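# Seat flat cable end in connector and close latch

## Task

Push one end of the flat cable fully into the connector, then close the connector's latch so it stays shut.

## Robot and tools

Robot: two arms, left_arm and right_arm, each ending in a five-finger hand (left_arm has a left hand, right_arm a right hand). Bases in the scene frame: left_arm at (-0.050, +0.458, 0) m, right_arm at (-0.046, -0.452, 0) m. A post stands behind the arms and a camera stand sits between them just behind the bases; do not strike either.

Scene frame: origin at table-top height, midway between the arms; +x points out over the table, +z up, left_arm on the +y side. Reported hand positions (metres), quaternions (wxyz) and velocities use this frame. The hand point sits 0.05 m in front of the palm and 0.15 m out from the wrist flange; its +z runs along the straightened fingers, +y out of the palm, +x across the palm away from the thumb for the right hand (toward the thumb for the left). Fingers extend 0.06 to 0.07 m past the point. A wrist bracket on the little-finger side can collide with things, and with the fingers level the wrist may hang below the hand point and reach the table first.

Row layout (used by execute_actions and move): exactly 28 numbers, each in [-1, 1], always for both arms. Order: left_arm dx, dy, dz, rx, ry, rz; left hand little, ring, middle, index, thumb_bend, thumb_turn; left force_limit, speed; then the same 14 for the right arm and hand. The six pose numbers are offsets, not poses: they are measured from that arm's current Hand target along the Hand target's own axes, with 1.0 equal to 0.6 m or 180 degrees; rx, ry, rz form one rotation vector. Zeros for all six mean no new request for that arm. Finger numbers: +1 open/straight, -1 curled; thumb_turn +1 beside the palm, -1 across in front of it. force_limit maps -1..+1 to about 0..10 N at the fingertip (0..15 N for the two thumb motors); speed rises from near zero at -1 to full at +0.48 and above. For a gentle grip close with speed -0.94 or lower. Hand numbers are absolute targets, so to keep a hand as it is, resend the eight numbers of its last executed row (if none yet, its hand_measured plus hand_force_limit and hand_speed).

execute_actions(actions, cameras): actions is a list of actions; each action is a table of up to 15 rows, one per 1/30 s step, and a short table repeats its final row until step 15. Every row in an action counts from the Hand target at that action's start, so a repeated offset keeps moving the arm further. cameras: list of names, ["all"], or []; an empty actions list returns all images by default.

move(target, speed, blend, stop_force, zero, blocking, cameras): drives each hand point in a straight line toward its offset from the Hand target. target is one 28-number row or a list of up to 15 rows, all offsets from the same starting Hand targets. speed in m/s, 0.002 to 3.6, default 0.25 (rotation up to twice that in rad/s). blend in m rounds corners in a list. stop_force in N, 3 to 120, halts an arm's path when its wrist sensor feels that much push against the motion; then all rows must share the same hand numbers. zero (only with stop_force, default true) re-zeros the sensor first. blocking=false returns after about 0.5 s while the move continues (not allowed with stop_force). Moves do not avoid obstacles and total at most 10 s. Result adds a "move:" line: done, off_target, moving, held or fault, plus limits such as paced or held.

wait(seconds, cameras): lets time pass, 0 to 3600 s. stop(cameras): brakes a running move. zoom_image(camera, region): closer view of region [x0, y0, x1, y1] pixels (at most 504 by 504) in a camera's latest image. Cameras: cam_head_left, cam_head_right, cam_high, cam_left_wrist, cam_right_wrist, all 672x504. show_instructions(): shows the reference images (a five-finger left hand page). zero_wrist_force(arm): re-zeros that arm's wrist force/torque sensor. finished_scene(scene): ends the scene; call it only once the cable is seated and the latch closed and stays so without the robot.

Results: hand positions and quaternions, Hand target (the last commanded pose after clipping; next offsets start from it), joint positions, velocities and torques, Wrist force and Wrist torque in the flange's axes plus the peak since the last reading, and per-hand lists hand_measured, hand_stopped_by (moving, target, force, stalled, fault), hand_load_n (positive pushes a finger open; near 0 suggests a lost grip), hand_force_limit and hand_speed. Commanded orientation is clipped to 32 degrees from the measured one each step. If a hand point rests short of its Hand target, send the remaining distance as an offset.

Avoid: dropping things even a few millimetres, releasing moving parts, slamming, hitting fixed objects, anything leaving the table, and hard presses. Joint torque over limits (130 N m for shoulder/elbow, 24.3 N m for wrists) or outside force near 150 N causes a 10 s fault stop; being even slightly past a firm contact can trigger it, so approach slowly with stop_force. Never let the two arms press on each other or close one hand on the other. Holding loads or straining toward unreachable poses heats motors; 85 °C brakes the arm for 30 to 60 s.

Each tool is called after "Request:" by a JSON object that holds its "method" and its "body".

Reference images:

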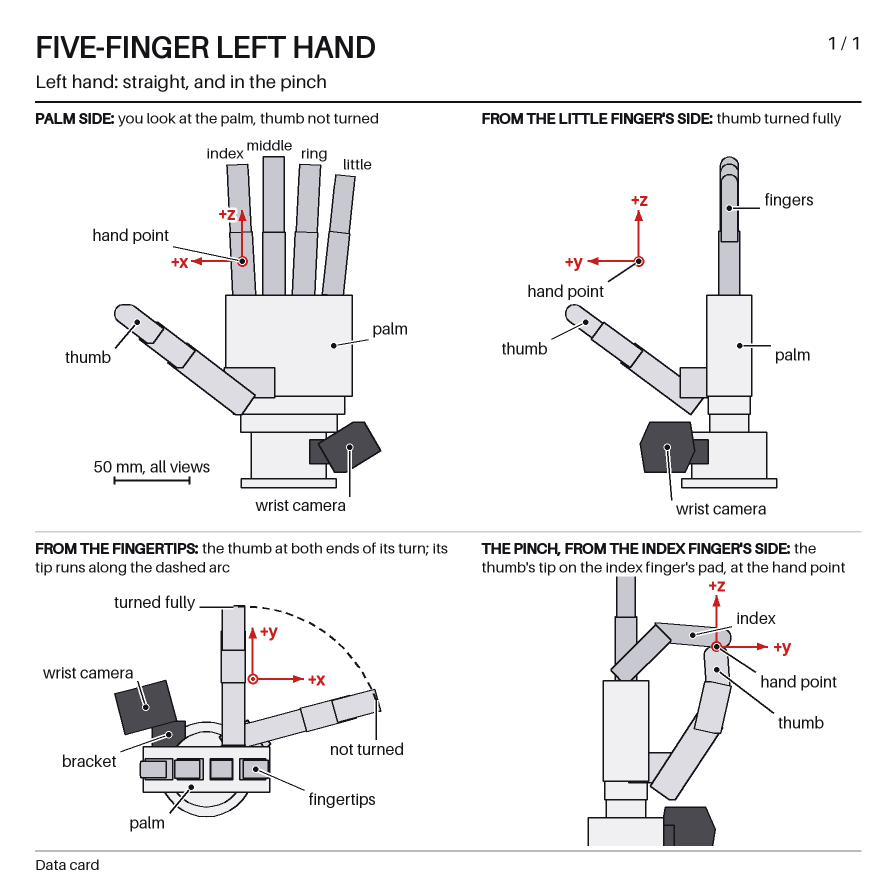

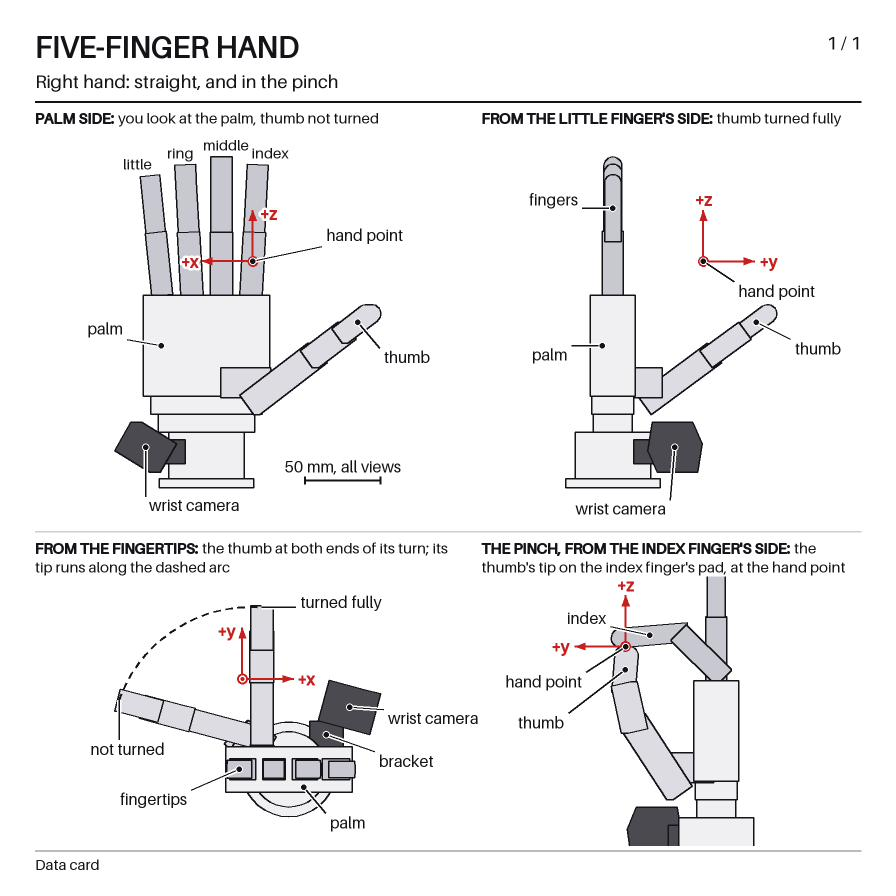

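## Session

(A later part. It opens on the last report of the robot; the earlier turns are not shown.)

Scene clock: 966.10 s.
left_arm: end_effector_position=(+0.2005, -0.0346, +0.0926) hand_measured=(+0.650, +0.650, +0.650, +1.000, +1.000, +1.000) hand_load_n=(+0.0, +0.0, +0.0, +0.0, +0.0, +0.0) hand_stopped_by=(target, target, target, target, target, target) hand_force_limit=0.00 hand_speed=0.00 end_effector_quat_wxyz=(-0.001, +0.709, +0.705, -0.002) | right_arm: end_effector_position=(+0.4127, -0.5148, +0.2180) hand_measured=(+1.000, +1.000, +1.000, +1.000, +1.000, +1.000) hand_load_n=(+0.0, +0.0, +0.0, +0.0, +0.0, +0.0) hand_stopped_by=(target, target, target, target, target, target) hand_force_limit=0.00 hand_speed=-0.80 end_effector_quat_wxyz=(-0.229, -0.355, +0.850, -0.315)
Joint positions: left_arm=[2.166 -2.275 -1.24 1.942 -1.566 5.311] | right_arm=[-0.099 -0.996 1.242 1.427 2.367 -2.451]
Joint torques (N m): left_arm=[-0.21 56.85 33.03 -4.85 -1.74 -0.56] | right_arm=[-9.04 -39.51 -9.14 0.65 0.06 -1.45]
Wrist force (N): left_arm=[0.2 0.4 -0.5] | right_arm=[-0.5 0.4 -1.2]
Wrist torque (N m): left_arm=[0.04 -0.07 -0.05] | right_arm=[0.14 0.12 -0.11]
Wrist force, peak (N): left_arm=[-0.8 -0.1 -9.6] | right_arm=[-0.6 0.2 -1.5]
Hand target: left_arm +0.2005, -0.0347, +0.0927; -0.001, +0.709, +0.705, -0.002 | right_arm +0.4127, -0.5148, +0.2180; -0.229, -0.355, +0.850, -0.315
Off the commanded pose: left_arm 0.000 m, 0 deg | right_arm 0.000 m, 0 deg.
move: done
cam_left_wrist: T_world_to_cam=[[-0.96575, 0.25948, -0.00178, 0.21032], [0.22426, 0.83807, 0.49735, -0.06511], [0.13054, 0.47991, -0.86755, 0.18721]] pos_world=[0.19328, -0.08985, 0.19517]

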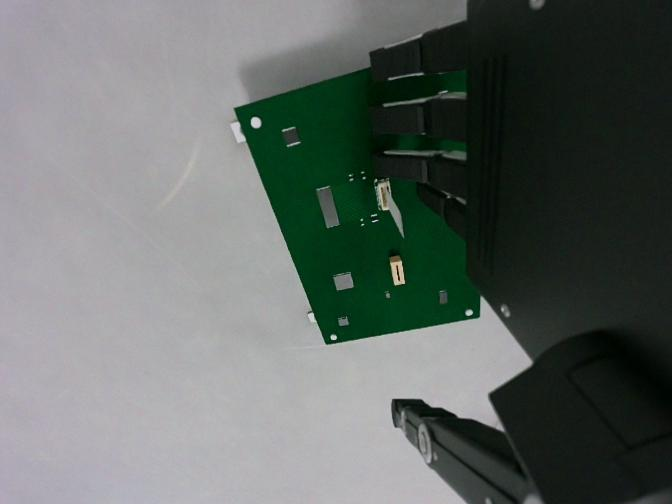

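Request:
{"method": "move", "body": {"target": [0,0,0.042,0,0,0,0.65,0.65,0.65,1,1,1,0,0,0,0,0,0,0,0,1,1,1,1,1,1,0,-0.8], "speed": 0.012, "stop_force": 3, "cameras": ["cam_left_wrist"]}}

Request:
{"method": "zoom_image", "body": {"camera": "cam_left_wrist", "region": [370, 150, 440, 220]}}

Scene clock: 971.73 s.
left_arm: end_effector_position=(+0.2005, -0.0348, +0.0924) hand_measured=(+0.650, +0.650, +0.650, +1.000, +1.000, +1.000) hand_load_n=(+0.0, +0.0, +0.0, +0.0, +0.0, +0.0) hand_stopped_by=(target, target, target, target, target, target) hand_force_limit=0.00 hand_speed=0.00 end_effector_quat_wxyz=(-0.001, +0.709, +0.705, -0.002) | right_arm: end_effector_position=(+0.4127, -0.5148, +0.2180) hand_measured=(+1.000, +1.000, +1.000, +1.000, +1.000, +1.000) hand_load_n=(+0.0, +0.0, +0.0, +0.0, +0.0, +0.0) hand_stopped_by=(target, target, target, target, target, target) hand_force_limit=0.00 hand_speed=-0.80 end_effector_quat_wxyz=(-0.229, -0.355, +0.850, -0.315)
Joint positions: left_arm=[2.166 -2.275 -1.24 1.943 -1.566 5.311] | right_arm=[-0.099 -0.996 1.242 1.427 2.367 -2.451]
Joint torques (N m): left_arm=[-4.69 55.52 31.35 -4.37 -1.73 -0.76] | right_arm=[-8.36 -40.16 -9.4 0.64 -0.17 -1.39]
Wrist force (N): left_arm=[0.8 0.2 -4.1] | right_arm=[-0.6 0.2 -1.3]
Wrist torque (N m): left_arm=[0.23 -0.06 -0.02] | right_arm=[0.12 0.14 -0.12]
Wrist force, peak (N): left_arm=[1.5 -0.2 -13.6] | right_arm=[-0.6 0.5 -1.5]
Hand target: left_arm +0.2005, -0.0348, +0.0924; -0.001, +0.709, +0.705, -0.002 (not the last commanded pose) | right_arm +0.4127, -0.5148, +0.2180; -0.229, -0.355, +0.850, -0.315
Off the commanded pose: left_arm 0.025 m, 0 deg | right_arm 0.000 m, 0 deg.
move: contact (left_arm)
cam_left_wrist: T_world_to_cam=[[-0.96574, 0.2595, -0.00238, 0.21046], [0.22406, 0.83841, 0.49686, -0.06476], [0.13093, 0.4793, -0.86783, 0.18701]] pos_world=[0.19328, -0.08995, 0.19497]

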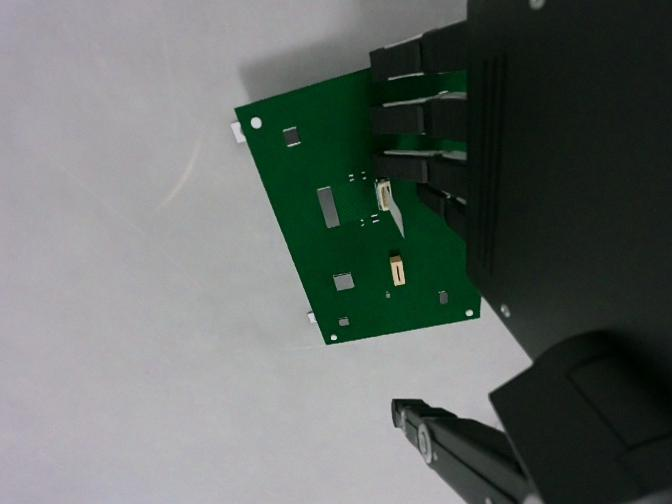

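Scaled by 7.200 from the camera's image (finer frame: 960x720).

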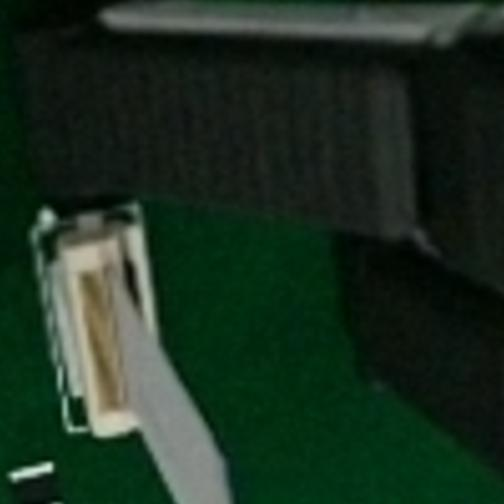

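Request:
{"method": "move", "body": {"target": [0,0,-0.005,0,0,0,0.65,0.65,0.65,1,1,1,0,0,0,0,0,0,0,0,1,1,1,1,1,1,0,-0.8], "speed": 0.02, "cameras": []}}

Request:
{"method": "move", "body": {"target": [0,0,0.01,0,0,0,0.65,0.65,0.65,1,1,1,0,0,0,0,0,0,0,0,1,1,1,1,1,1,0,-0.8], "speed": 0.004, "stop_force": 3, "cameras": ["cam_left_wrist"]}}

Scene clock: 992.83 s.
left_arm: end_effector_position=(+0.2006, -0.0348, +0.0956) hand_measured=(+0.650, +0.650, +0.650, +1.000, +1.000, +1.000) hand_load_n=(+0.0, +0.0, +0.0, +0.0, +0.0, +0.0) hand_stopped_by=(target, target, target, target, target, target) hand_force_limit=0.00 hand_speed=0.00 end_effector_quat_wxyz=(-0.001, +0.709, +0.705, -0.002) | right_arm: end_effector_position=(+0.4127, -0.5148, +0.2180) hand_measured=(+1.000, +1.000, +1.000, +1.000, +1.000, +1.000) hand_load_n=(+0.0, +0.0, +0.0, +0.0, +0.0, +0.0) hand_stopped_by=(target, target, target, target, target, target) hand_force_limit=0.00 hand_speed=-0.80 end_effector_quat_wxyz=(-0.229, -0.355, +0.850, -0.315)
Joint positions: left_arm=[2.166 -2.272 -1.236 1.937 -1.566 5.311] | right_arm=[-0.099 -0.996 1.242 1.427 2.367 -2.451]
Joint torques (N m): left_arm=[2.63 40.08 12.57 -0.15 -1.75 1.23] | right_arm=[-8.96 -40.62 -9.01 0.61 -0.36 -1.43]
Wrist force (N): left_arm=[0.5 0.6 0.2] | right_arm=[-0.6 0.3 -1.2]
Wrist torque (N m): left_arm=[0.02 -0.05 -0.04] | right_arm=[0.13 0.13 -0.12]
Wrist force, peak (N): left_arm=[1.0 0.3 -4.1] | right_arm=[-0.8 0.7 -1.3]
Hand target: left_arm +0.2006, -0.0348, +0.0954; -0.001, +0.709, +0.705, -0.002 | right_arm +0.4127, -0.5148, +0.2180; -0.229, -0.355, +0.850, -0.315
Off the commanded pose: left_arm 0.000 m, 0 deg | right_arm 0.000 m, 0 deg.
move: done

Scene clock: 994.87 s.
left_arm: end_effector_position=(+0.2005, -0.0348, +0.0924) hand_measured=(+0.650, +0.650, +0.650, +1.000, +1.000, +1.000) hand_load_n=(+0.0, +0.0, +0.0, +0.0, +0.0, +0.0) hand_stopped_by=(target, target, target, target, target, target) hand_force_limit=0.00 hand_speed=0.00 end_effector_quat_wxyz=(-0.001, +0.709, +0.705, -0.002) | right_arm: end_effector_position=(+0.4127, -0.5148, +0.2180) hand_measured=(+1.000, +1.000, +1.000, +1.000, +1.000, +1.000) hand_load_n=(+0.0, +0.0, +0.0, +0.0, +0.0, +0.0) hand_stopped_by=(target, target, target, target, target, target) hand_force_limit=0.00 hand_speed=-0.80 end_effector_quat_wxyz=(-0.229, -0.355, +0.850, -0.315)
Joint positions: left_arm=[2.166 -2.275 -1.24 1.943 -1.566 5.311] | right_arm=[-0.099 -0.996 1.242 1.427 2.367 -2.451]
Joint torques (N m): left_arm=[5.79 55.31 31.51 -4.51 -1.7 0.52] | right_arm=[-8.67 -40.85 -9.28 0.72 -0.35 -1.37]
Wrist force (N): left_arm=[-0.1 0.2 -3.6] | right_arm=[-0.6 0.5 -1.2]
Wrist torque (N m): left_arm=[0.24 -0.05 -0.07] | right_arm=[0.15 0.14 -0.12]
Wrist force, peak (N): left_arm=[0.4 0.2 -5.3] | right_arm=[-0.5 0.2 -1.6]
Hand target: left_arm +0.2005, -0.0348, +0.0924; -0.001, +0.709, +0.705, -0.002 (not the last commanded pose) | right_arm +0.4127, -0.5148, +0.2180; -0.229, -0.355, +0.850, -0.315
Off the commanded pose: left_arm 0.003 m, 0 deg | right_arm 0.000 m, 0 deg.
move: contact (left_arm)
cam_left_wrist: T_world_to_cam=[[-0.96574, 0.2595, -0.00238, 0.21046], [0.22406, 0.83841, 0.49686, -0.06476], [0.13093, 0.4793, -0.86783, 0.18701]] pos_world=[0.19328, -0.08995, 0.19497]

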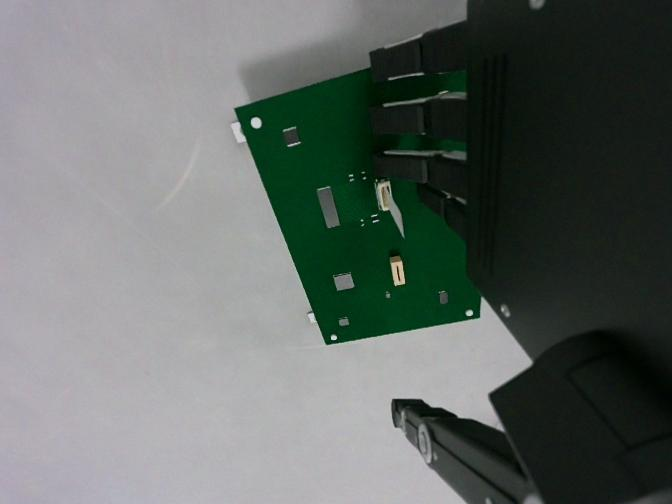

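Request:
{"method": "move", "body": {"target": [[0,0,-0.01,0,0,0,0.65,0.65,0.65,1,1,1,0,0,0,0,0,0,0,0,1,1,1,1,1,1,0,-0.8],[-0.0127,0.022,-0.0035,0,0,0,0.65,0.65,0.65,1,1,1,0,0,0,0,0,0,0,0,1,1,1,1,1,1,0,-0.8]], "speed": 0.04, "cameras": ["cam_left_wrist"]}}

Request:
{"method": "zoom_image", "body": {"camera": "cam_left_wrist", "region": [360, 140, 460, 240]}}

Scene clock: 1015.13 s.
left_arm: end_effector_position=(+0.2138, -0.0425, +0.0945) hand_measured=(+0.650, +0.650, +0.650, +1.000, +1.000, +1.000) hand_load_n=(+0.0, +0.0, +0.0, +0.0, +0.0, +0.0) hand_stopped_by=(target, target, target, target, target, target) hand_force_limit=0.00 hand_speed=0.00 end_effector_quat_wxyz=(-0.001, +0.709, +0.705, -0.002) end_effector_velocity=(-0.002, +0.002, +0.000) end_effector_angular_velocity=(+0.004, +0.001, +0.001) | right_arm: end_effector_position=(+0.4127, -0.5148, +0.2180) hand_measured=(+1.000, +1.000, +1.000, +1.000, +1.000, +1.000) hand_load_n=(+0.0, +0.0, +0.0, +0.0, +0.0, +0.0) hand_stopped_by=(target, target, target, target, target, target) hand_force_limit=0.00 hand_speed=-0.80 end_effector_quat_wxyz=(-0.229, -0.355, +0.850, -0.315)
Joint positions: left_arm=[2.178 -2.302 -1.187 1.917 -1.566 5.323] | right_arm=[-0.099 -0.996 1.242 1.427 2.367 -2.451]
Joint velocities: left_arm=[-0.001 0.002 -0.005 0 -0.001 -0.003] | right_arm=[within noise]
Joint torques (N m): left_arm=[-5.84 58.08 6.91 -1.08 -1.65 -1.05] | right_arm=[-8.74 -41.83 -9.23 0.74 -0.57 -1.44]
Wrist force (N): left_arm=[0.3 0.5 -0.1] | right_arm=[-0.7 0.6 -1.3]
Wrist torque (N m): left_arm=[0.02 -0.01 -0.05] | right_arm=[0.16 0.16 -0.11]
Wrist force, peak (N): left_arm=[0.2 0.3 -4.1] | right_arm=[-0.6 0.4 -1.4]
Hand target: left_arm +0.2137, -0.0425, +0.0945; -0.001, +0.709, +0.705, -0.002 | right_arm +0.4127, -0.5148, +0.2180; -0.229, -0.355, +0.850, -0.315
Off the commanded pose: left_arm 0.000 m, 0 deg | right_arm 0.000 m, 0 deg.
move: done
cam_left_wrist: T_world_to_cam=[[-0.96575, 0.25946, -0.00224, 0.22528], [0.22406, 0.8383, 0.49703, -0.06237], [0.13084, 0.47951, -0.86773, 0.1908]] pos_world=[0.20658, -0.09765, 0.19707]

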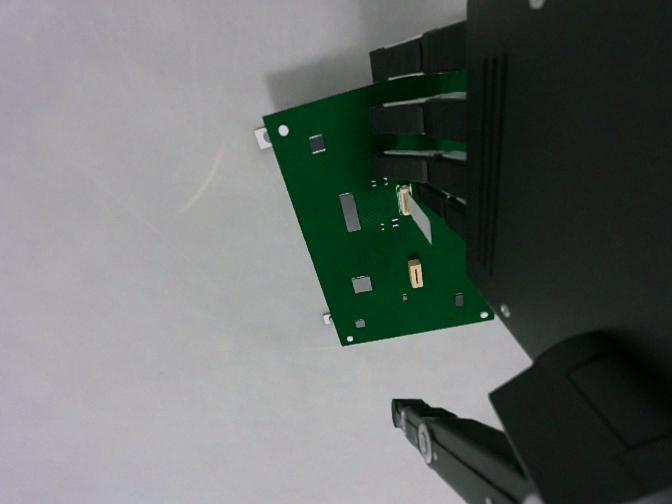

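Scaled by 5.040 from the camera's image (finer frame: 960x720).

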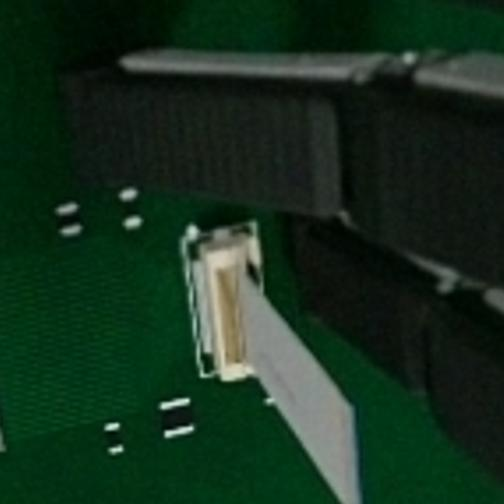

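Request:
{"method": "move", "body": {"target": [0.003,0.02,0,0,0,0,0.65,0.65,0.65,1,1,1,0,0,0,0,0,0,0,0,1,1,1,1,1,1,0,-0.8], "speed": 0.005, "stop_force": 3, "cameras": ["cam_left_wrist"]}}

Request:
{"method": "zoom_image", "body": {"camera": "cam_left_wrist", "region": [380, 150, 450, 240]}}

Scene clock: 1028.23 s.
left_arm: end_effector_position=(+0.2216, -0.0413, +0.0944) hand_measured=(+0.650, +0.650, +0.650, +1.000, +1.000, +1.000) hand_load_n=(+0.0, +0.0, +0.0, +0.0, -0.5, +0.0) hand_stopped_by=(target, target, target, target, target, target) hand_force_limit=0.00 hand_speed=0.00 end_effector_quat_wxyz=(-0.001, +0.709, +0.705, -0.002) | right_arm: end_effector_position=(+0.4127, -0.5148, +0.2180) hand_measured=(+1.000, +1.000, +1.000, +1.000, +1.000, +1.000) hand_load_n=(+0.0, +0.0, +0.0, +0.0, +0.0, +0.0) hand_stopped_by=(target, target, target, target, target, target) hand_force_limit=0.00 hand_speed=-0.80 end_effector_quat_wxyz=(-0.229, -0.355, +0.850, -0.315)
Joint positions: left_arm=[2.191 -2.307 -1.179 1.914 -1.566 5.336] | right_arm=[-0.099 -0.996 1.242 1.427 2.367 -2.451]
Joint torques (N m): left_arm=[-6.23 58.89 7.52 0.33 -1.8 -0.95] | right_arm=[-8.86 -42.7 -9.94 0.69 -0.73 -1.39]
Wrist force (N): left_arm=[-0.7 -3.8 -0.3] | right_arm=[-0.4 0.2 -1.2]
Wrist torque (N m): left_arm=[0.02 -0.02 -0.08] | right_arm=[0.10 0.11 -0.12]
Wrist force, peak (N): left_arm=[-0.5 -4.9 0.0] | right_arm=[-0.6 0.4 -1.5]
Hand target: left_arm +0.2216, -0.0413, +0.0944; -0.001, +0.709, +0.705, -0.002 (not the last commanded pose) | right_arm +0.4127, -0.5148, +0.2180; -0.229, -0.355, +0.850, -0.315
Off the commanded pose: left_arm 0.004 m, 0 deg | right_arm 0.000 m, 0 deg.
move: contact (left_arm)
cam_left_wrist: T_world_to_cam=[[-0.96574, 0.25949, -0.00236, 0.23245], [0.22405, 0.83834, 0.49698, -0.06495], [0.13094, 0.47942, -0.86776, 0.18915]] pos_world=[0.21427, -0.09655, 0.19697]

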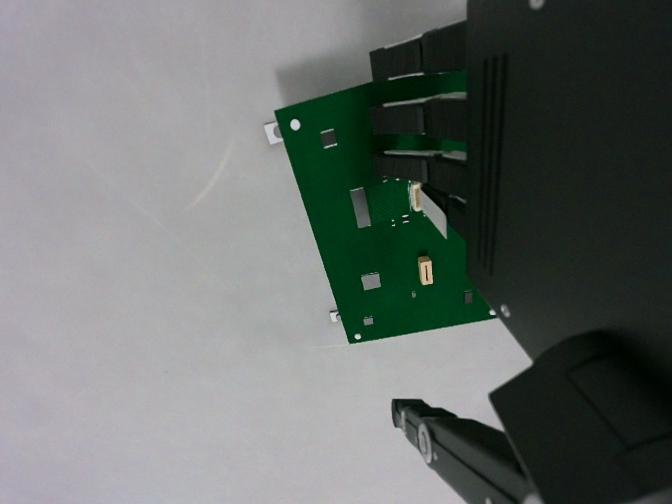

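Scaled by 5.600 from the camera's image (finer frame: 960x720).

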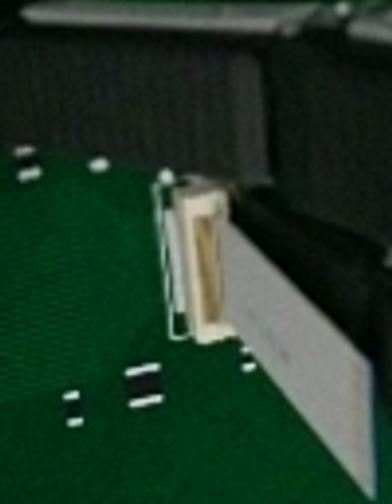

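Request:
{"method": "move", "body": {"target": [0,0.015,0,0,0,0,0.65,0.65,0.65,1,1,1,0,0,0,0,0,0,0,0,1,1,1,1,1,1,0,-0.8], "speed": 0.004, "stop_force": 6, "cameras": ["cam_left_wrist"]}}

Request:
{"method": "zoom_image", "body": {"camera": "cam_left_wrist", "region": [380, 150, 450, 240]}}

Scene clock: 1034.53 s.
left_arm: end_effector_position=(+0.2221, -0.0414, +0.0944) hand_measured=(+0.650, +0.650, +0.650, +1.000, +1.000, +1.000) hand_load_n=(+0.0, +0.0, +0.0, +0.5, +0.0, +0.0) hand_stopped_by=(target, target, target, target, target, target) hand_force_limit=0.00 hand_speed=0.00 end_effector_quat_wxyz=(-0.001, +0.709, +0.705, -0.002) | right_arm: end_effector_position=(+0.4127, -0.5148, +0.2180) hand_measured=(+1.000, +1.000, +1.000, +1.000, +1.000, +1.000) hand_load_n=(+0.0, +0.0, +0.0, +0.0, +0.0, +0.0) hand_stopped_by=(target, target, target, target, target, target) hand_force_limit=0.00 hand_speed=-0.80 end_effector_quat_wxyz=(-0.229, -0.355, +0.850, -0.315)
Joint positions: left_arm=[2.192 -2.307 -1.178 1.913 -1.566 5.337] | right_arm=[-0.099 -0.996 1.242 1.427 2.367 -2.451]
Joint torques (N m): left_arm=[-3.6 59.01 8.53 1.3 -1.75 -0.91] | right_arm=[-8.89 -43.93 -9.54 0.73 -0.74 -1.39]
Wrist force (N): left_arm=[-0.4 -9.6 -0.7] | right_arm=[-0.6 0.4 -1.3]
Wrist torque (N m): left_arm=[0.18 0.01 -0.07] | right_arm=[0.14 0.13 -0.11]
Wrist force, peak (N): left_arm=[-0.3 -12.4 0.1] | right_arm=[-0.8 0.2 -1.5]
Hand target: left_arm +0.2221, -0.0414, +0.0944; -0.001, +0.709, +0.705, -0.002 (not the last commanded pose) | right_arm +0.4127, -0.5148, +0.2180; -0.229, -0.355, +0.850, -0.315
Off the commanded pose: left_arm 0.008 m, 0 deg | right_arm 0.000 m, 0 deg.
move: contact (left_arm)
cam_left_wrist: T_world_to_cam=[[-0.9657, 0.25963, -0.00242, 0.23305], [0.22415, 0.83837, 0.49688, -0.06514], [0.13103, 0.4793, -0.86782, 0.18914]] pos_world=[0.21488, -0.09655, 0.19707]

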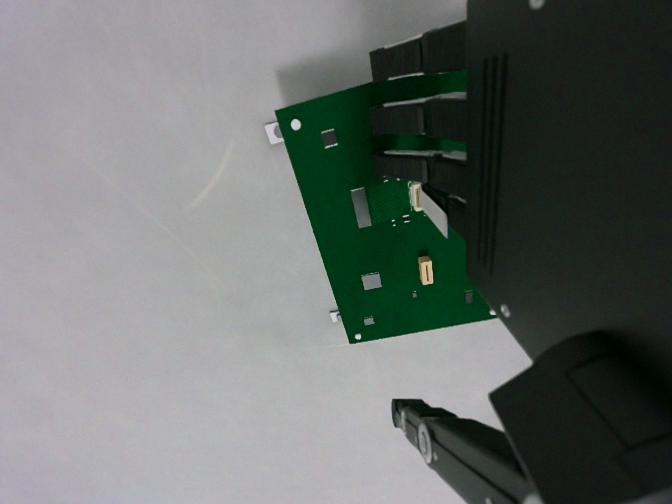

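Scaled by 5.600 from the camera's image (finer frame: 960x720).

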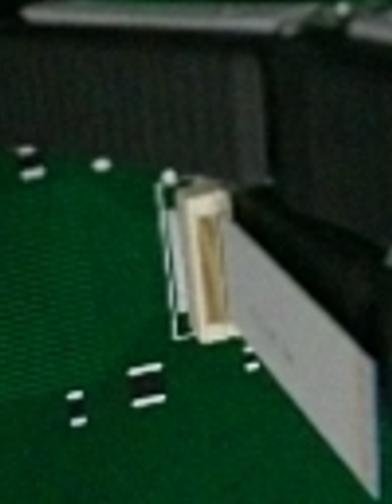

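Request:
{"method": "move", "body": {"target": [[0,-0.01,0,0,0,0,0.65,0.65,0.65,1,1,1,0,0,0,0,0,0,0,0,1,1,1,1,1,1,0,-0.8],[0,-0.01,-0.11,0,0,0,0.65,0.65,0.65,1,1,1,0,0,0,0,0,0,0,0,1,1,1,1,1,1,0,-0.8],[0.001,0.0255,-0.11,0,0,0,0.65,0.65,0.65,1,1,1,0,0,0,0,0,0,0,0,1,1,1,1,1,1,0,-0.8]], "speed": 0.08, "blend": [0.001,0.005,0], "cameras": ["cam_left_wrist"]}}

Request:
{"method": "zoom_image", "body": {"camera": "cam_left_wrist", "region": [380, 130, 450, 220]}}

Scene clock: 1051.63 s.
left_arm: end_effector_position=(+0.2378, -0.0407, +0.1604) hand_measured=(+0.650, +0.650, +0.650, +1.000, +1.000, +1.000) hand_load_n=(+0.5, +0.0, +0.0, +0.0, +0.0, +0.0) hand_stopped_by=(target, target, target, target, target, target) hand_force_limit=0.00 hand_speed=0.00 end_effector_quat_wxyz=(-0.001, +0.709, +0.705, -0.002) end_effector_velocity=(-0.002, +0.000, +0.000) end_effector_angular_velocity=(+0.001, +0.000, +0.001) | right_arm: end_effector_position=(+0.4127, -0.5148, +0.2180) hand_measured=(+1.000, +1.000, +1.000, +1.000, +1.000, +1.000) hand_load_n=(+0.0, +0.0, +0.0, +0.0, +0.0, +0.0) hand_stopped_by=(target, target, target, target, target, target) hand_force_limit=0.00 hand_speed=-0.80 end_effector_quat_wxyz=(-0.229, -0.355, +0.850, -0.315)
Joint positions: left_arm=[2.215 -2.276 -1.059 1.762 -1.566 5.36] | right_arm=[-0.099 -0.996 1.242 1.427 2.367 -2.451]
Joint velocities: left_arm=[-0.002 0.002 -0.005 0.002 -0.001 -0.004] | right_arm=[within noise]
Joint torques (N m): left_arm=[-7.38 57.79 6.66 -0.08 -1.53 -0.91] | right_arm=[-8.91 -44.7 -9.47 0.77 -0.71 -1.33]
Wrist force (N): left_arm=[0.4 0.8 0.0] | right_arm=[-0.4 0.4 -1.1]
Wrist torque (N m): left_arm=[0.11 -0.05 0.02] | right_arm=[0.12 0.11 -0.10]
Wrist force, peak (N): left_arm=[-0.2 -10.2 -0.7] | right_arm=[-0.6 0.3 -1.5]
Hand target: left_arm +0.2377, -0.0408, +0.1604; -0.001, +0.709, +0.705, -0.002 | right_arm +0.4127, -0.5148, +0.2180; -0.229, -0.355, +0.850, -0.315
Off the commanded pose: left_arm 0.000 m, 0 deg | right_arm 0.000 m, 0 deg.
move: done
cam_left_wrist: T_world_to_cam=[[-0.96573, 0.25955, -0.00221, 0.24816], [0.22417, 0.83832, 0.49696, -0.10193], [0.13084, 0.47943, -0.86777, 0.24403]] pos_world=[0.23058, -0.09595, 0.26297]

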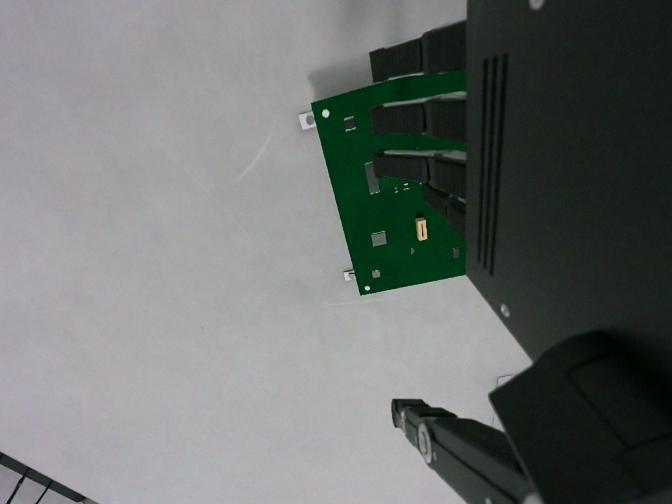

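Scaled by 5.600 from the camera's image (finer frame: 960x720).

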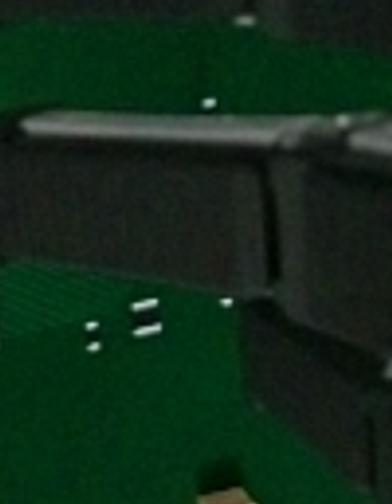

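Request:
{"method": "move", "body": {"target": [0,0.0012,0.1,0,0,0,0.65,0.65,0.65,1,1,1,0,0,0,0,0,0,0,0,1,1,1,1,1,1,0,-0.8], "speed": 0.03, "stop_force": 5, "cameras": ["cam_left_wrist"]}}

Scene clock: 1061.93 s.
left_arm: end_effector_position=(+0.2382, -0.0408, +0.1004) hand_measured=(+0.650, +0.650, +0.650, +1.000, +1.000, +1.000) hand_load_n=(+0.0, +0.0, +0.0, +0.0, +0.0, +0.0) hand_stopped_by=(target, target, target, target, target, target) hand_force_limit=0.00 hand_speed=0.00 end_effector_quat_wxyz=(-0.001, +0.709, +0.705, -0.002) | right_arm: end_effector_position=(+0.4127, -0.5148, +0.2180) hand_measured=(+1.000, +1.000, +1.000, +1.000, +1.000, +1.000) hand_load_n=(+0.0, +0.0, +0.0, +0.0, +0.0, -0.5) hand_stopped_by=(target, target, target, target, target, target) hand_force_limit=0.00 hand_speed=-0.80 end_effector_quat_wxyz=(-0.229, -0.355, +0.850, -0.315)
Joint positions: left_arm=[2.216 -2.316 -1.146 1.89 -1.566 5.361] | right_arm=[-0.099 -0.996 1.242 1.427 2.367 -2.451]
Joint torques (N m): left_arm=[8.73 59.3 32.59 -5.05 -0.46 1.31] | right_arm=[-8.52 -45.2 -9.58 0.69 -0.85 -1.31]
Wrist force (N): left_arm=[0.3 0.8 0.0] | right_arm=[-0.5 0.4 -0.9]
Wrist torque (N m): left_arm=[0.09 -0.03 -0.03] | right_arm=[0.11 0.11 -0.11]
Wrist force, peak (N): left_arm=[0.6 1.2 0.1] | right_arm=[-0.7 0.4 -1.5]
Hand target: left_arm +0.2382, -0.0409, +0.1004; -0.001, +0.709, +0.705, -0.002 | right_arm +0.4127, -0.5148, +0.2180; -0.229, -0.355, +0.850, -0.315
Off the commanded pose: left_arm 0.000 m, 0 deg | right_arm 0.000 m, 0 deg.
move: done
cam_left_wrist: T_world_to_cam=[[-0.9657, 0.25963, -0.00242, 0.24848], [0.22415, 0.83837, 0.49688, -0.0721], [0.13103, 0.4793, -0.86782, 0.19191]] pos_world=[0.23098, -0.09605, 0.20297]

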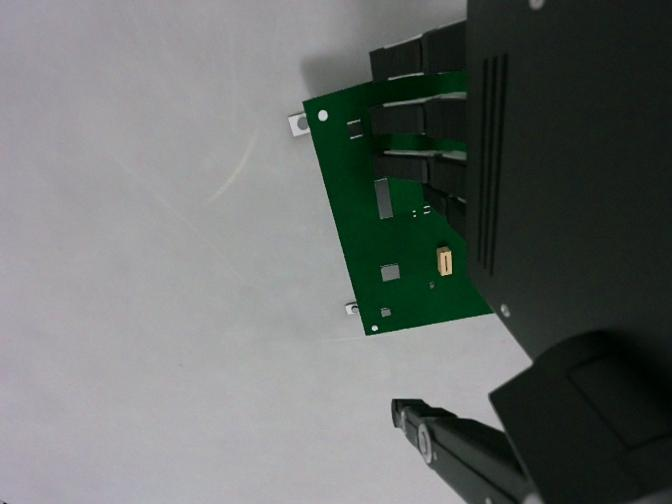

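Now press slowly.

Request:
{"method": "move", "body": {"target": [0,0,0.014,0,0,0,0.65,0.65,0.65,1,1,1,0,0,0,0,0,0,0,0,1,1,1,1,1,1,0,-0.8], "speed": 0.004, "stop_force": 3, "cameras": []}}

Scene clock: 1068.10 s.
left_arm: end_effector_position=(+0.2381, -0.0409, +0.0925) hand_measured=(+0.650, +0.650, +0.650, +1.000, +1.000, +1.000) hand_load_n=(+0.0, +0.0, +0.5, +0.0, +0.0, +0.0) hand_stopped_by=(target, target, target, target, target, target) hand_force_limit=0.00 hand_speed=0.00 end_effector_quat_wxyz=(-0.001, +0.709, +0.705, -0.002) | right_arm: end_effector_position=(+0.4127, -0.5148, +0.2180) hand_measured=(+1.000, +1.000, +1.000, +1.000, +1.000, +1.000) hand_load_n=(+0.0, +0.0, +0.0, +0.0, +0.0, +0.0) hand_stopped_by=(target, target, target, target, target, target) hand_force_limit=0.00 hand_speed=-0.80 end_effector_quat_wxyz=(-0.229, -0.355, +0.850, -0.315)
Joint positions: left_arm=[2.216 -2.323 -1.156 1.906 -1.566 5.361] | right_arm=[-0.099 -0.996 1.242 1.427 2.367 -2.451]
Joint torques (N m): left_arm=[-5.21 57.16 31.36 -4.45 0.3 -0.9] | right_arm=[-8.78 -45.41 -9.87 0.7 -0.77 -1.26]
Wrist force (N): left_arm=[0.3 0.8 -4.0] | right_arm=[-0.4 0.4 -1.2]
Wrist torque (N m): left_arm=[0.34 -0.11 -0.04] | right_arm=[0.14 0.11 -0.10]
Wrist force, peak (N): left_arm=[0.7 0.9 -6.1] | right_arm=[-0.6 0.5 -1.5]
Hand target: left_arm +0.2382, -0.0409, +0.0925; -0.001, +0.709, +0.705, -0.002 | right_arm +0.4127, -0.5148, +0.2180; -0.229, -0.355, +0.850, -0.315
Off the commanded pose: left_arm 0.000 m, 0 deg | right_arm 0.000 m, 0 deg.
move: contact (left_arm)

Request:
{"method": "move", "body": {"target": [0,0,-0.0035,0,0,0,0.65,0.65,0.65,1,1,1,0,0,0,0,0,0,0,0,1,1,1,1,1,1,0,-0.8], "speed": 0.02, "cameras": []}}

Request:
{"method": "move", "body": {"target": [0,-0.015,0,0,0,0,0.65,0.65,0.65,1,1,1,0,0,0,0,0,0,0,0,1,1,1,1,1,1,0,-0.8], "speed": 0.004, "stop_force": 3, "cameras": []}}

Scene clock: 1075.17 s.
left_arm: end_effector_position=(+0.2382, -0.0409, +0.0947) hand_measured=(+0.650, +0.650, +0.650, +1.000, +1.000, +1.000) hand_load_n=(+0.0, +0.0, +0.0, +0.0, +0.0, +0.0) hand_stopped_by=(target, target, target, target, target, target) hand_force_limit=0.00 hand_speed=0.00 end_effector_quat_wxyz=(-0.001, +0.709, +0.705, -0.002) | right_arm: end_effector_position=(+0.4127, -0.5148, +0.2180) hand_measured=(+1.000, +1.000, +1.000, +1.000, +1.000, +1.000) hand_load_n=(+0.0, +0.0, +0.0, +0.0, +0.0, +0.0) hand_stopped_by=(target, target, target, target, target, target) hand_force_limit=0.00 hand_speed=-0.80 end_effector_quat_wxyz=(-0.229, -0.355, +0.850, -0.315)
Joint positions: left_arm=[2.216 -2.321 -1.153 1.902 -1.566 5.361] | right_arm=[-0.099 -0.996 1.242 1.427 2.367 -2.451]
Joint torques (N m): left_arm=[-0.91 43.11 14.53 0.23 0.26 -0.09] | right_arm=[-8.97 -45.95 -9.55 0.7 -0.79 -1.23]
Wrist force (N): left_arm=[0.4 1.0 0.0] | right_arm=[-0.3 0.4 -1.1]
Wrist torque (N m): left_arm=[0.12 -0.04 -0.03] | right_arm=[0.13 0.09 -0.09]
Wrist force, peak (N): left_arm=[0.1 0.8 -4.3] | right_arm=[-0.9 0.5 -1.4]
Hand target: left_arm +0.2382, -0.0409, +0.0946; -0.001, +0.709, +0.705, -0.002 | right_arm +0.4127, -0.5148, +0.2180; -0.229, -0.355, +0.850, -0.315
Off the commanded pose: left_arm 0.000 m, 0 deg | right_arm 0.000 m, 0 deg.
move: done

Scene clock: 1077.37 s.
left_arm: end_effector_position=(+0.2334, -0.0408, +0.0946) hand_measured=(+0.650, +0.650, +0.650, +1.000, +1.000, +1.000) hand_load_n=(+0.0, +0.0, +0.0, -5.0, +0.0, +0.0) hand_stopped_by=(target, target, target, target, target, target) hand_force_limit=0.00 hand_speed=0.00 end_effector_quat_wxyz=(-0.001, +0.709, +0.705, -0.002) | right_arm: end_effector_position=(+0.4127, -0.5148, +0.2180) hand_measured=(+1.000, +1.000, +1.000, +1.000, +1.000, +1.000) hand_load_n=(+0.0, +0.0, +0.0, +0.0, +0.0, +0.0) hand_stopped_by=(target, target, target, target, target, target) hand_force_limit=0.00 hand_speed=-0.80 end_effector_quat_wxyz=(-0.229, -0.355, +0.850, -0.315)
Joint positions: left_arm=[2.209 -2.316 -1.161 1.906 -1.566 5.354] | right_arm=[-0.099 -0.996 1.242 1.427 2.367 -2.451]
Joint torques (N m): left_arm=[7.73 38.79 31.78 -5.33 0.88 1.26] | right_arm=[-8.57 -45.53 -9.97 0.69 -0.72 -1.14]
Wrist force (N): left_arm=[0.8 4.0 -0.9] | right_arm=[-0.7 0.5 -1.1]
Wrist torque (N m): left_arm=[0.14 -0.04 0.02] | right_arm=[0.15 0.16 -0.12]
Wrist force, peak (N): left_arm=[1.1 4.2 -1.0] | right_arm=[-0.9 0.2 -1.5]
Hand target: left_arm +0.2334, -0.0408, +0.0946; -0.001, +0.709, +0.705, -0.002 (not the last commanded pose) | right_arm +0.4127, -0.5148, +0.2180; -0.229, -0.355, +0.850, -0.315
Off the commanded pose: left_arm 0.004 m, 0 deg | right_arm 0.000 m, 0 deg.
move: contact (left_arm)

Request:
{"method": "wait", "body": {"seconds": 0, "cameras": ["cam_left_wrist","cam_head_left","cam_head_right","cam_high"]}}

Request:
{"method": "zoom_image", "body": {"camera": "cam_left_wrist", "region": [370, 130, 470, 230]}}

Request:
{"method": "zoom_image", "body": {"camera": "cam_high", "region": [320, 120, 410, 185]}}

Scene clock: 1096.80 s.
left_arm: end_effector_position=(+0.2334, -0.0408, +0.0946) hand_measured=(+0.650, +0.650, +0.650, +1.000, +1.000, +1.000) hand_load_n=(+0.0, +0.0, +0.0, -5.0, +0.0, +0.0) hand_stopped_by=(target, target, target, target, target, target) hand_force_limit=0.00 hand_speed=0.00 end_effector_quat_wxyz=(-0.001, +0.709, +0.705, -0.002) | right_arm: end_effector_position=(+0.4127, -0.5148, +0.2180) hand_measured=(+1.000, +1.000, +1.000, +1.000, +1.000, +1.000) hand_load_n=(+0.0, +0.0, +0.0, +0.0, +0.0, +0.0) hand_stopped_by=(target, target, target, target, target, target) hand_force_limit=0.00 hand_speed=-0.80 end_effector_quat_wxyz=(-0.229, -0.355, +0.850, -0.315)
Joint positions: left_arm=[2.209 -2.316 -1.161 1.906 -1.566 5.354] | right_arm=[-0.099 -0.996 1.242 1.427 2.367 -2.451]
Joint torques (N m): left_arm=[7.79 38.42 31.12 -5.28 0.7 1.24] | right_arm=[-9.15 -45.84 -9.8 0.71 -0.84 -1.15]
Wrist force (N): left_arm=[1.0 4.0 -0.7] | right_arm=[-0.5 0.2 -1.1]
Wrist torque (N m): left_arm=[0.15 -0.07 0.03] | right_arm=[0.10 0.13 -0.12]
Wrist force, peak (N): left_arm=[0.8 4.3 -1.0] | right_arm=[-0.7 0.2 -1.5]
Hand target: left_arm +0.2334, -0.0408, +0.0946; -0.001, +0.709, +0.705, -0.002 (not the last commanded pose) | right_arm +0.4127, -0.5148, +0.2180; -0.229, -0.355, +0.850, -0.315
Off the commanded pose: left_arm 0.004 m, 0 deg | right_arm 0.000 m, 0 deg.
cam_left_wrist: T_world_to_cam=[[-0.9657, 0.25963, -0.00242, 0.24383], [0.22415, 0.83837, 0.49688, -0.06814], [0.13103, 0.4793, -0.86782, 0.18751]] pos_world=[0.22617, -0.09605, 0.19717]
Images, in order (width x height): cam_head_left 672x504, cam_head_right 672x504, cam_high 672x504, cam_left_wrist 672x504.

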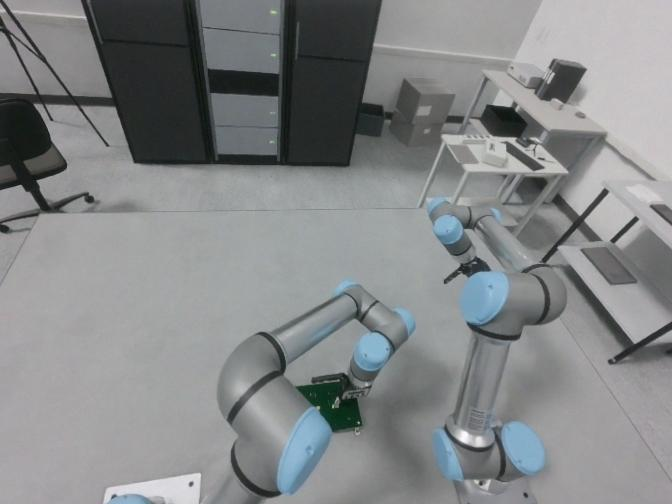

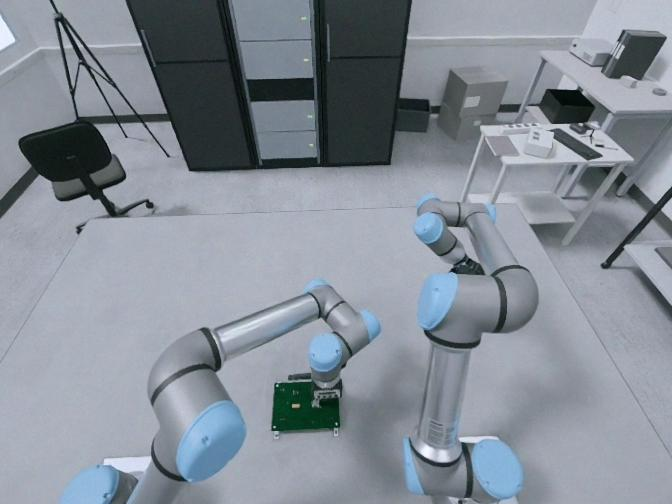

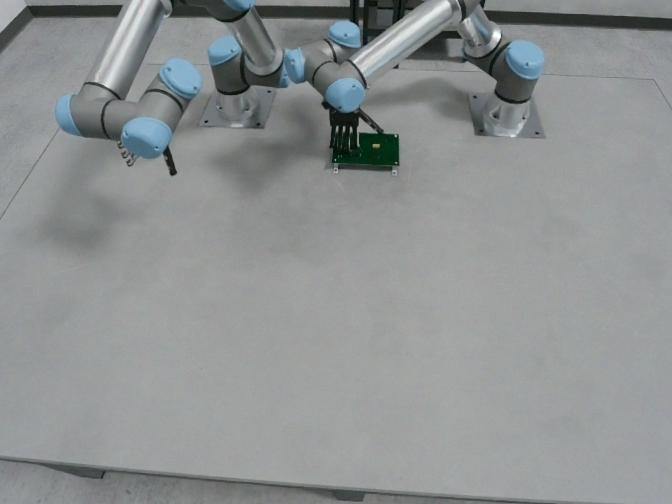

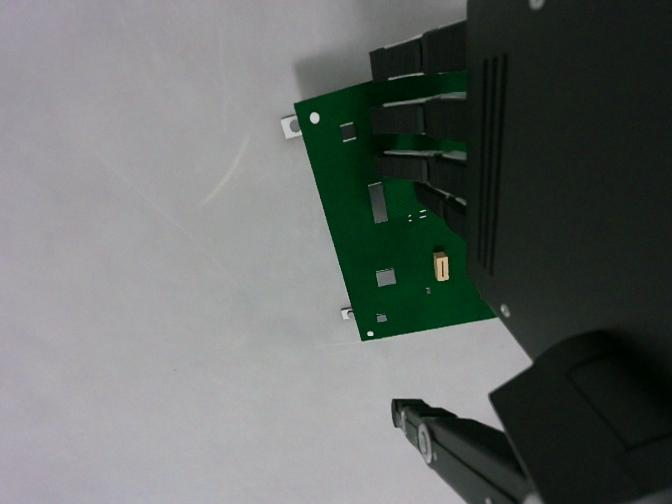

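Scaled by 5.040 from the camera's image (finer frame: 960x720).

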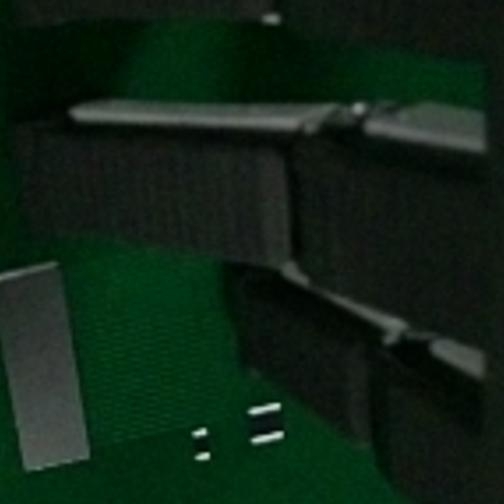

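Scaled by 5.600 from the camera's image (finer frame: 960x720).

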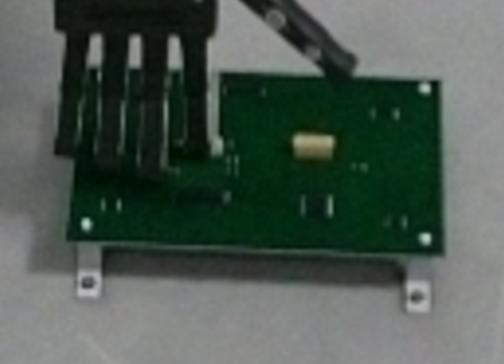

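Request:
{"method": "zoom_image", "body": {"camera": "cam_head_left", "region": [290, 360, 390, 440]}}

Request:
{"method": "zoom_image", "body": {"camera": "cam_high", "region": [340, 125, 380, 160]}}

Scaled by 5.040 from the camera's image (finer frame: 960x720).

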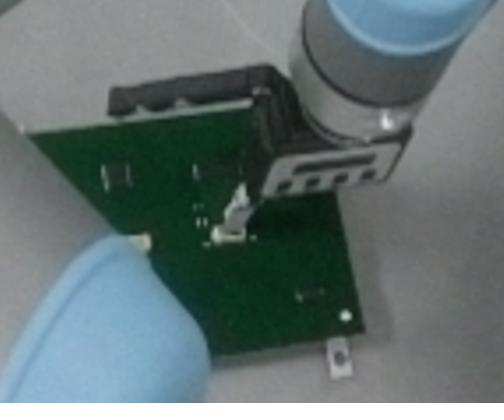

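Scaled by 12.600 from the camera's image (finer frame: 960x720).

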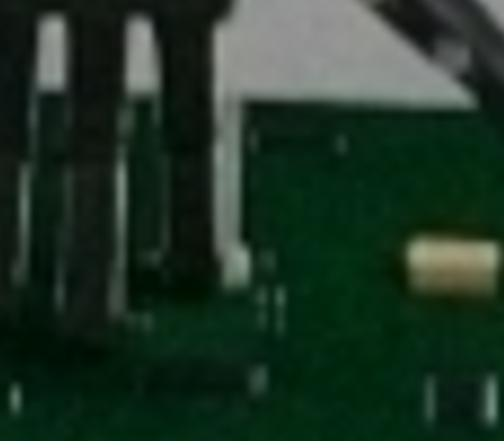

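Request:
{"method": "move", "body": {"target": [[0,0.003,0,0,0,0,0.65,0.65,0.65,1,1,1,0,0,0,0,0,0,0,0,1,1,1,1,1,1,0,-0.8],[0.0083,0.003,-0.01,0,0,0,0.65,0.65,0.65,1,1,1,0,0,0,0,0,0,0,0,1,1,1,1,1,1,0,-0.8],[0.0083,-0.0013,-0.01,0,0,0,0.65,0.65,0.65,1,1,1,0,0,0,0,0,0,0,0,1,1,1,1,1,1,0,-0.8]], "speed": 0.02, "cameras": ["cam_high"]}}

Request:
{"method": "move", "body": {"target": [0,0,0.015,0,0,0,0.65,0.65,0.65,1,1,1,0,0,0,0,0,0,0,0,1,1,1,1,1,1,0,-0.8], "speed": 0.003, "stop_force": 3, "cameras": []}}

Scene clock: 1164.60 s.
left_arm: end_effector_position=(+0.2326, -0.0358, +0.1006) hand_measured=(+0.650, +0.650, +0.650, +1.000, +1.000, +1.000) hand_load_n=(+0.0, +0.0, +0.0, +0.0, +0.0, +0.0) hand_stopped_by=(target, target, target, target, target, target) hand_force_limit=0.00 hand_speed=0.00 end_effector_quat_wxyz=(-0.001, +0.709, +0.705, -0.002) | right_arm: end_effector_position=(+0.4127, -0.5148, +0.2180) hand_measured=(+1.000, +1.000, +1.000, +1.000, +1.000, +1.000) hand_load_n=(+0.0, +0.0, +0.0, +0.0, +0.0, +0.0) hand_stopped_by=(target, target, target, target, target, target) hand_force_limit=0.00 hand_speed=-0.80 end_effector_quat_wxyz=(-0.229, -0.355, +0.850, -0.315)
Joint positions: left_arm=[2.213 -2.299 -1.176 1.903 -1.566 5.358] | right_arm=[-0.099 -0.996 1.242 1.427 2.367 -2.451]
Joint torques (N m): left_arm=[6.3 46.01 25.07 -1.07 -0.11 1.26] | right_arm=[-8.93 -46.44 -9.82 0.72 -0.75 -1.2]
Wrist force (N): left_arm=[0.4 0.4 0.1] | right_arm=[-0.7 0.4 -1.1]
Wrist torque (N m): left_arm=[0.02 -0.04 0.03] | right_arm=[0.13 0.15 -0.13]
Wrist force, peak (N): left_arm=[0.8 4.3 -1.0] | right_arm=[-0.8 0.7 -1.4]
Hand target: left_arm +0.2327, -0.0358, +0.1006; -0.001, +0.709, +0.705, -0.002 | right_arm +0.4127, -0.5148, +0.2180; -0.229, -0.355, +0.850, -0.315
Off the commanded pose: left_arm 0.000 m, 0 deg | right_arm 0.000 m, 0 deg.
move: done

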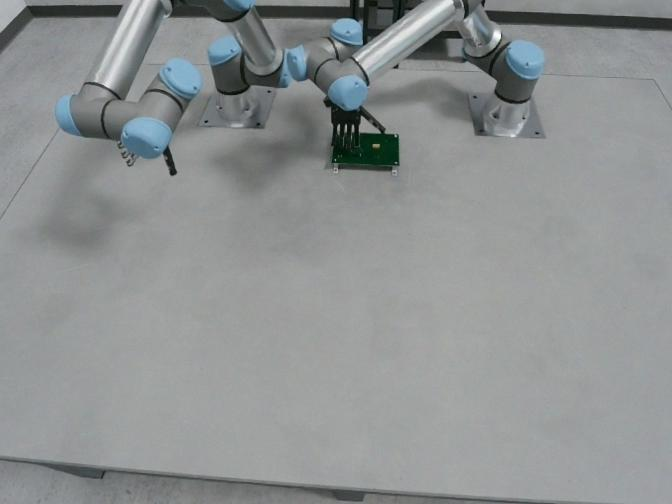

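Scene clock: 1167.43 s.
left_arm: end_effector_position=(+0.2327, -0.0358, +0.0962) hand_measured=(+0.650, +0.650, +0.650, +1.000, +1.000, +1.000) hand_load_n=(+0.0, +0.0, +0.0, -2.0, +0.0, +0.0) hand_stopped_by=(target, target, target, target, target, target) hand_force_limit=0.00 hand_speed=0.00 end_effector_quat_wxyz=(-0.001, +0.709, +0.705, -0.002) | right_arm: end_effector_position=(+0.4127, -0.5148, +0.2180) hand_measured=(+1.000, +1.000, +1.000, +1.000, +1.000, +1.000) hand_load_n=(+0.0, +0.0, +0.0, +0.0, +0.0, +0.0) hand_stopped_by=(target, target, target, target, target, target) hand_force_limit=0.00 hand_speed=-0.80 end_effector_quat_wxyz=(-0.229, -0.355, +0.850, -0.315)
Joint positions: left_arm=[2.213 -2.303 -1.181 1.912 -1.566 5.358] | right_arm=[-0.099 -0.996 1.242 1.427 2.367 -2.451]
Joint torques (N m): left_arm=[5.08 57.15 31.68 -4.93 -1.1 0.05] | right_arm=[-9.47 -45.97 -9.92 0.72 -0.73 -1.3]
Wrist force (N): left_arm=[0.3 2.1 -2.5] | right_arm=[-0.5 0.1 -1.4]
Wrist torque (N m): left_arm=[0.21 -0.07 0.00] | right_arm=[0.11 0.13 -0.13]
Wrist force, peak (N): left_arm=[0.7 2.2 -3.5] | right_arm=[-0.7 0.6 -1.5]
Hand target: left_arm +0.2327, -0.0358, +0.0963; -0.001, +0.709, +0.705, -0.002 (not the last commanded pose) | right_arm +0.4127, -0.5148, +0.2180; -0.229, -0.355, +0.850, -0.315
Off the commanded pose: left_arm 0.005 m, 0 deg | right_arm 0.000 m, 0 deg.
move: contact (left_arm)


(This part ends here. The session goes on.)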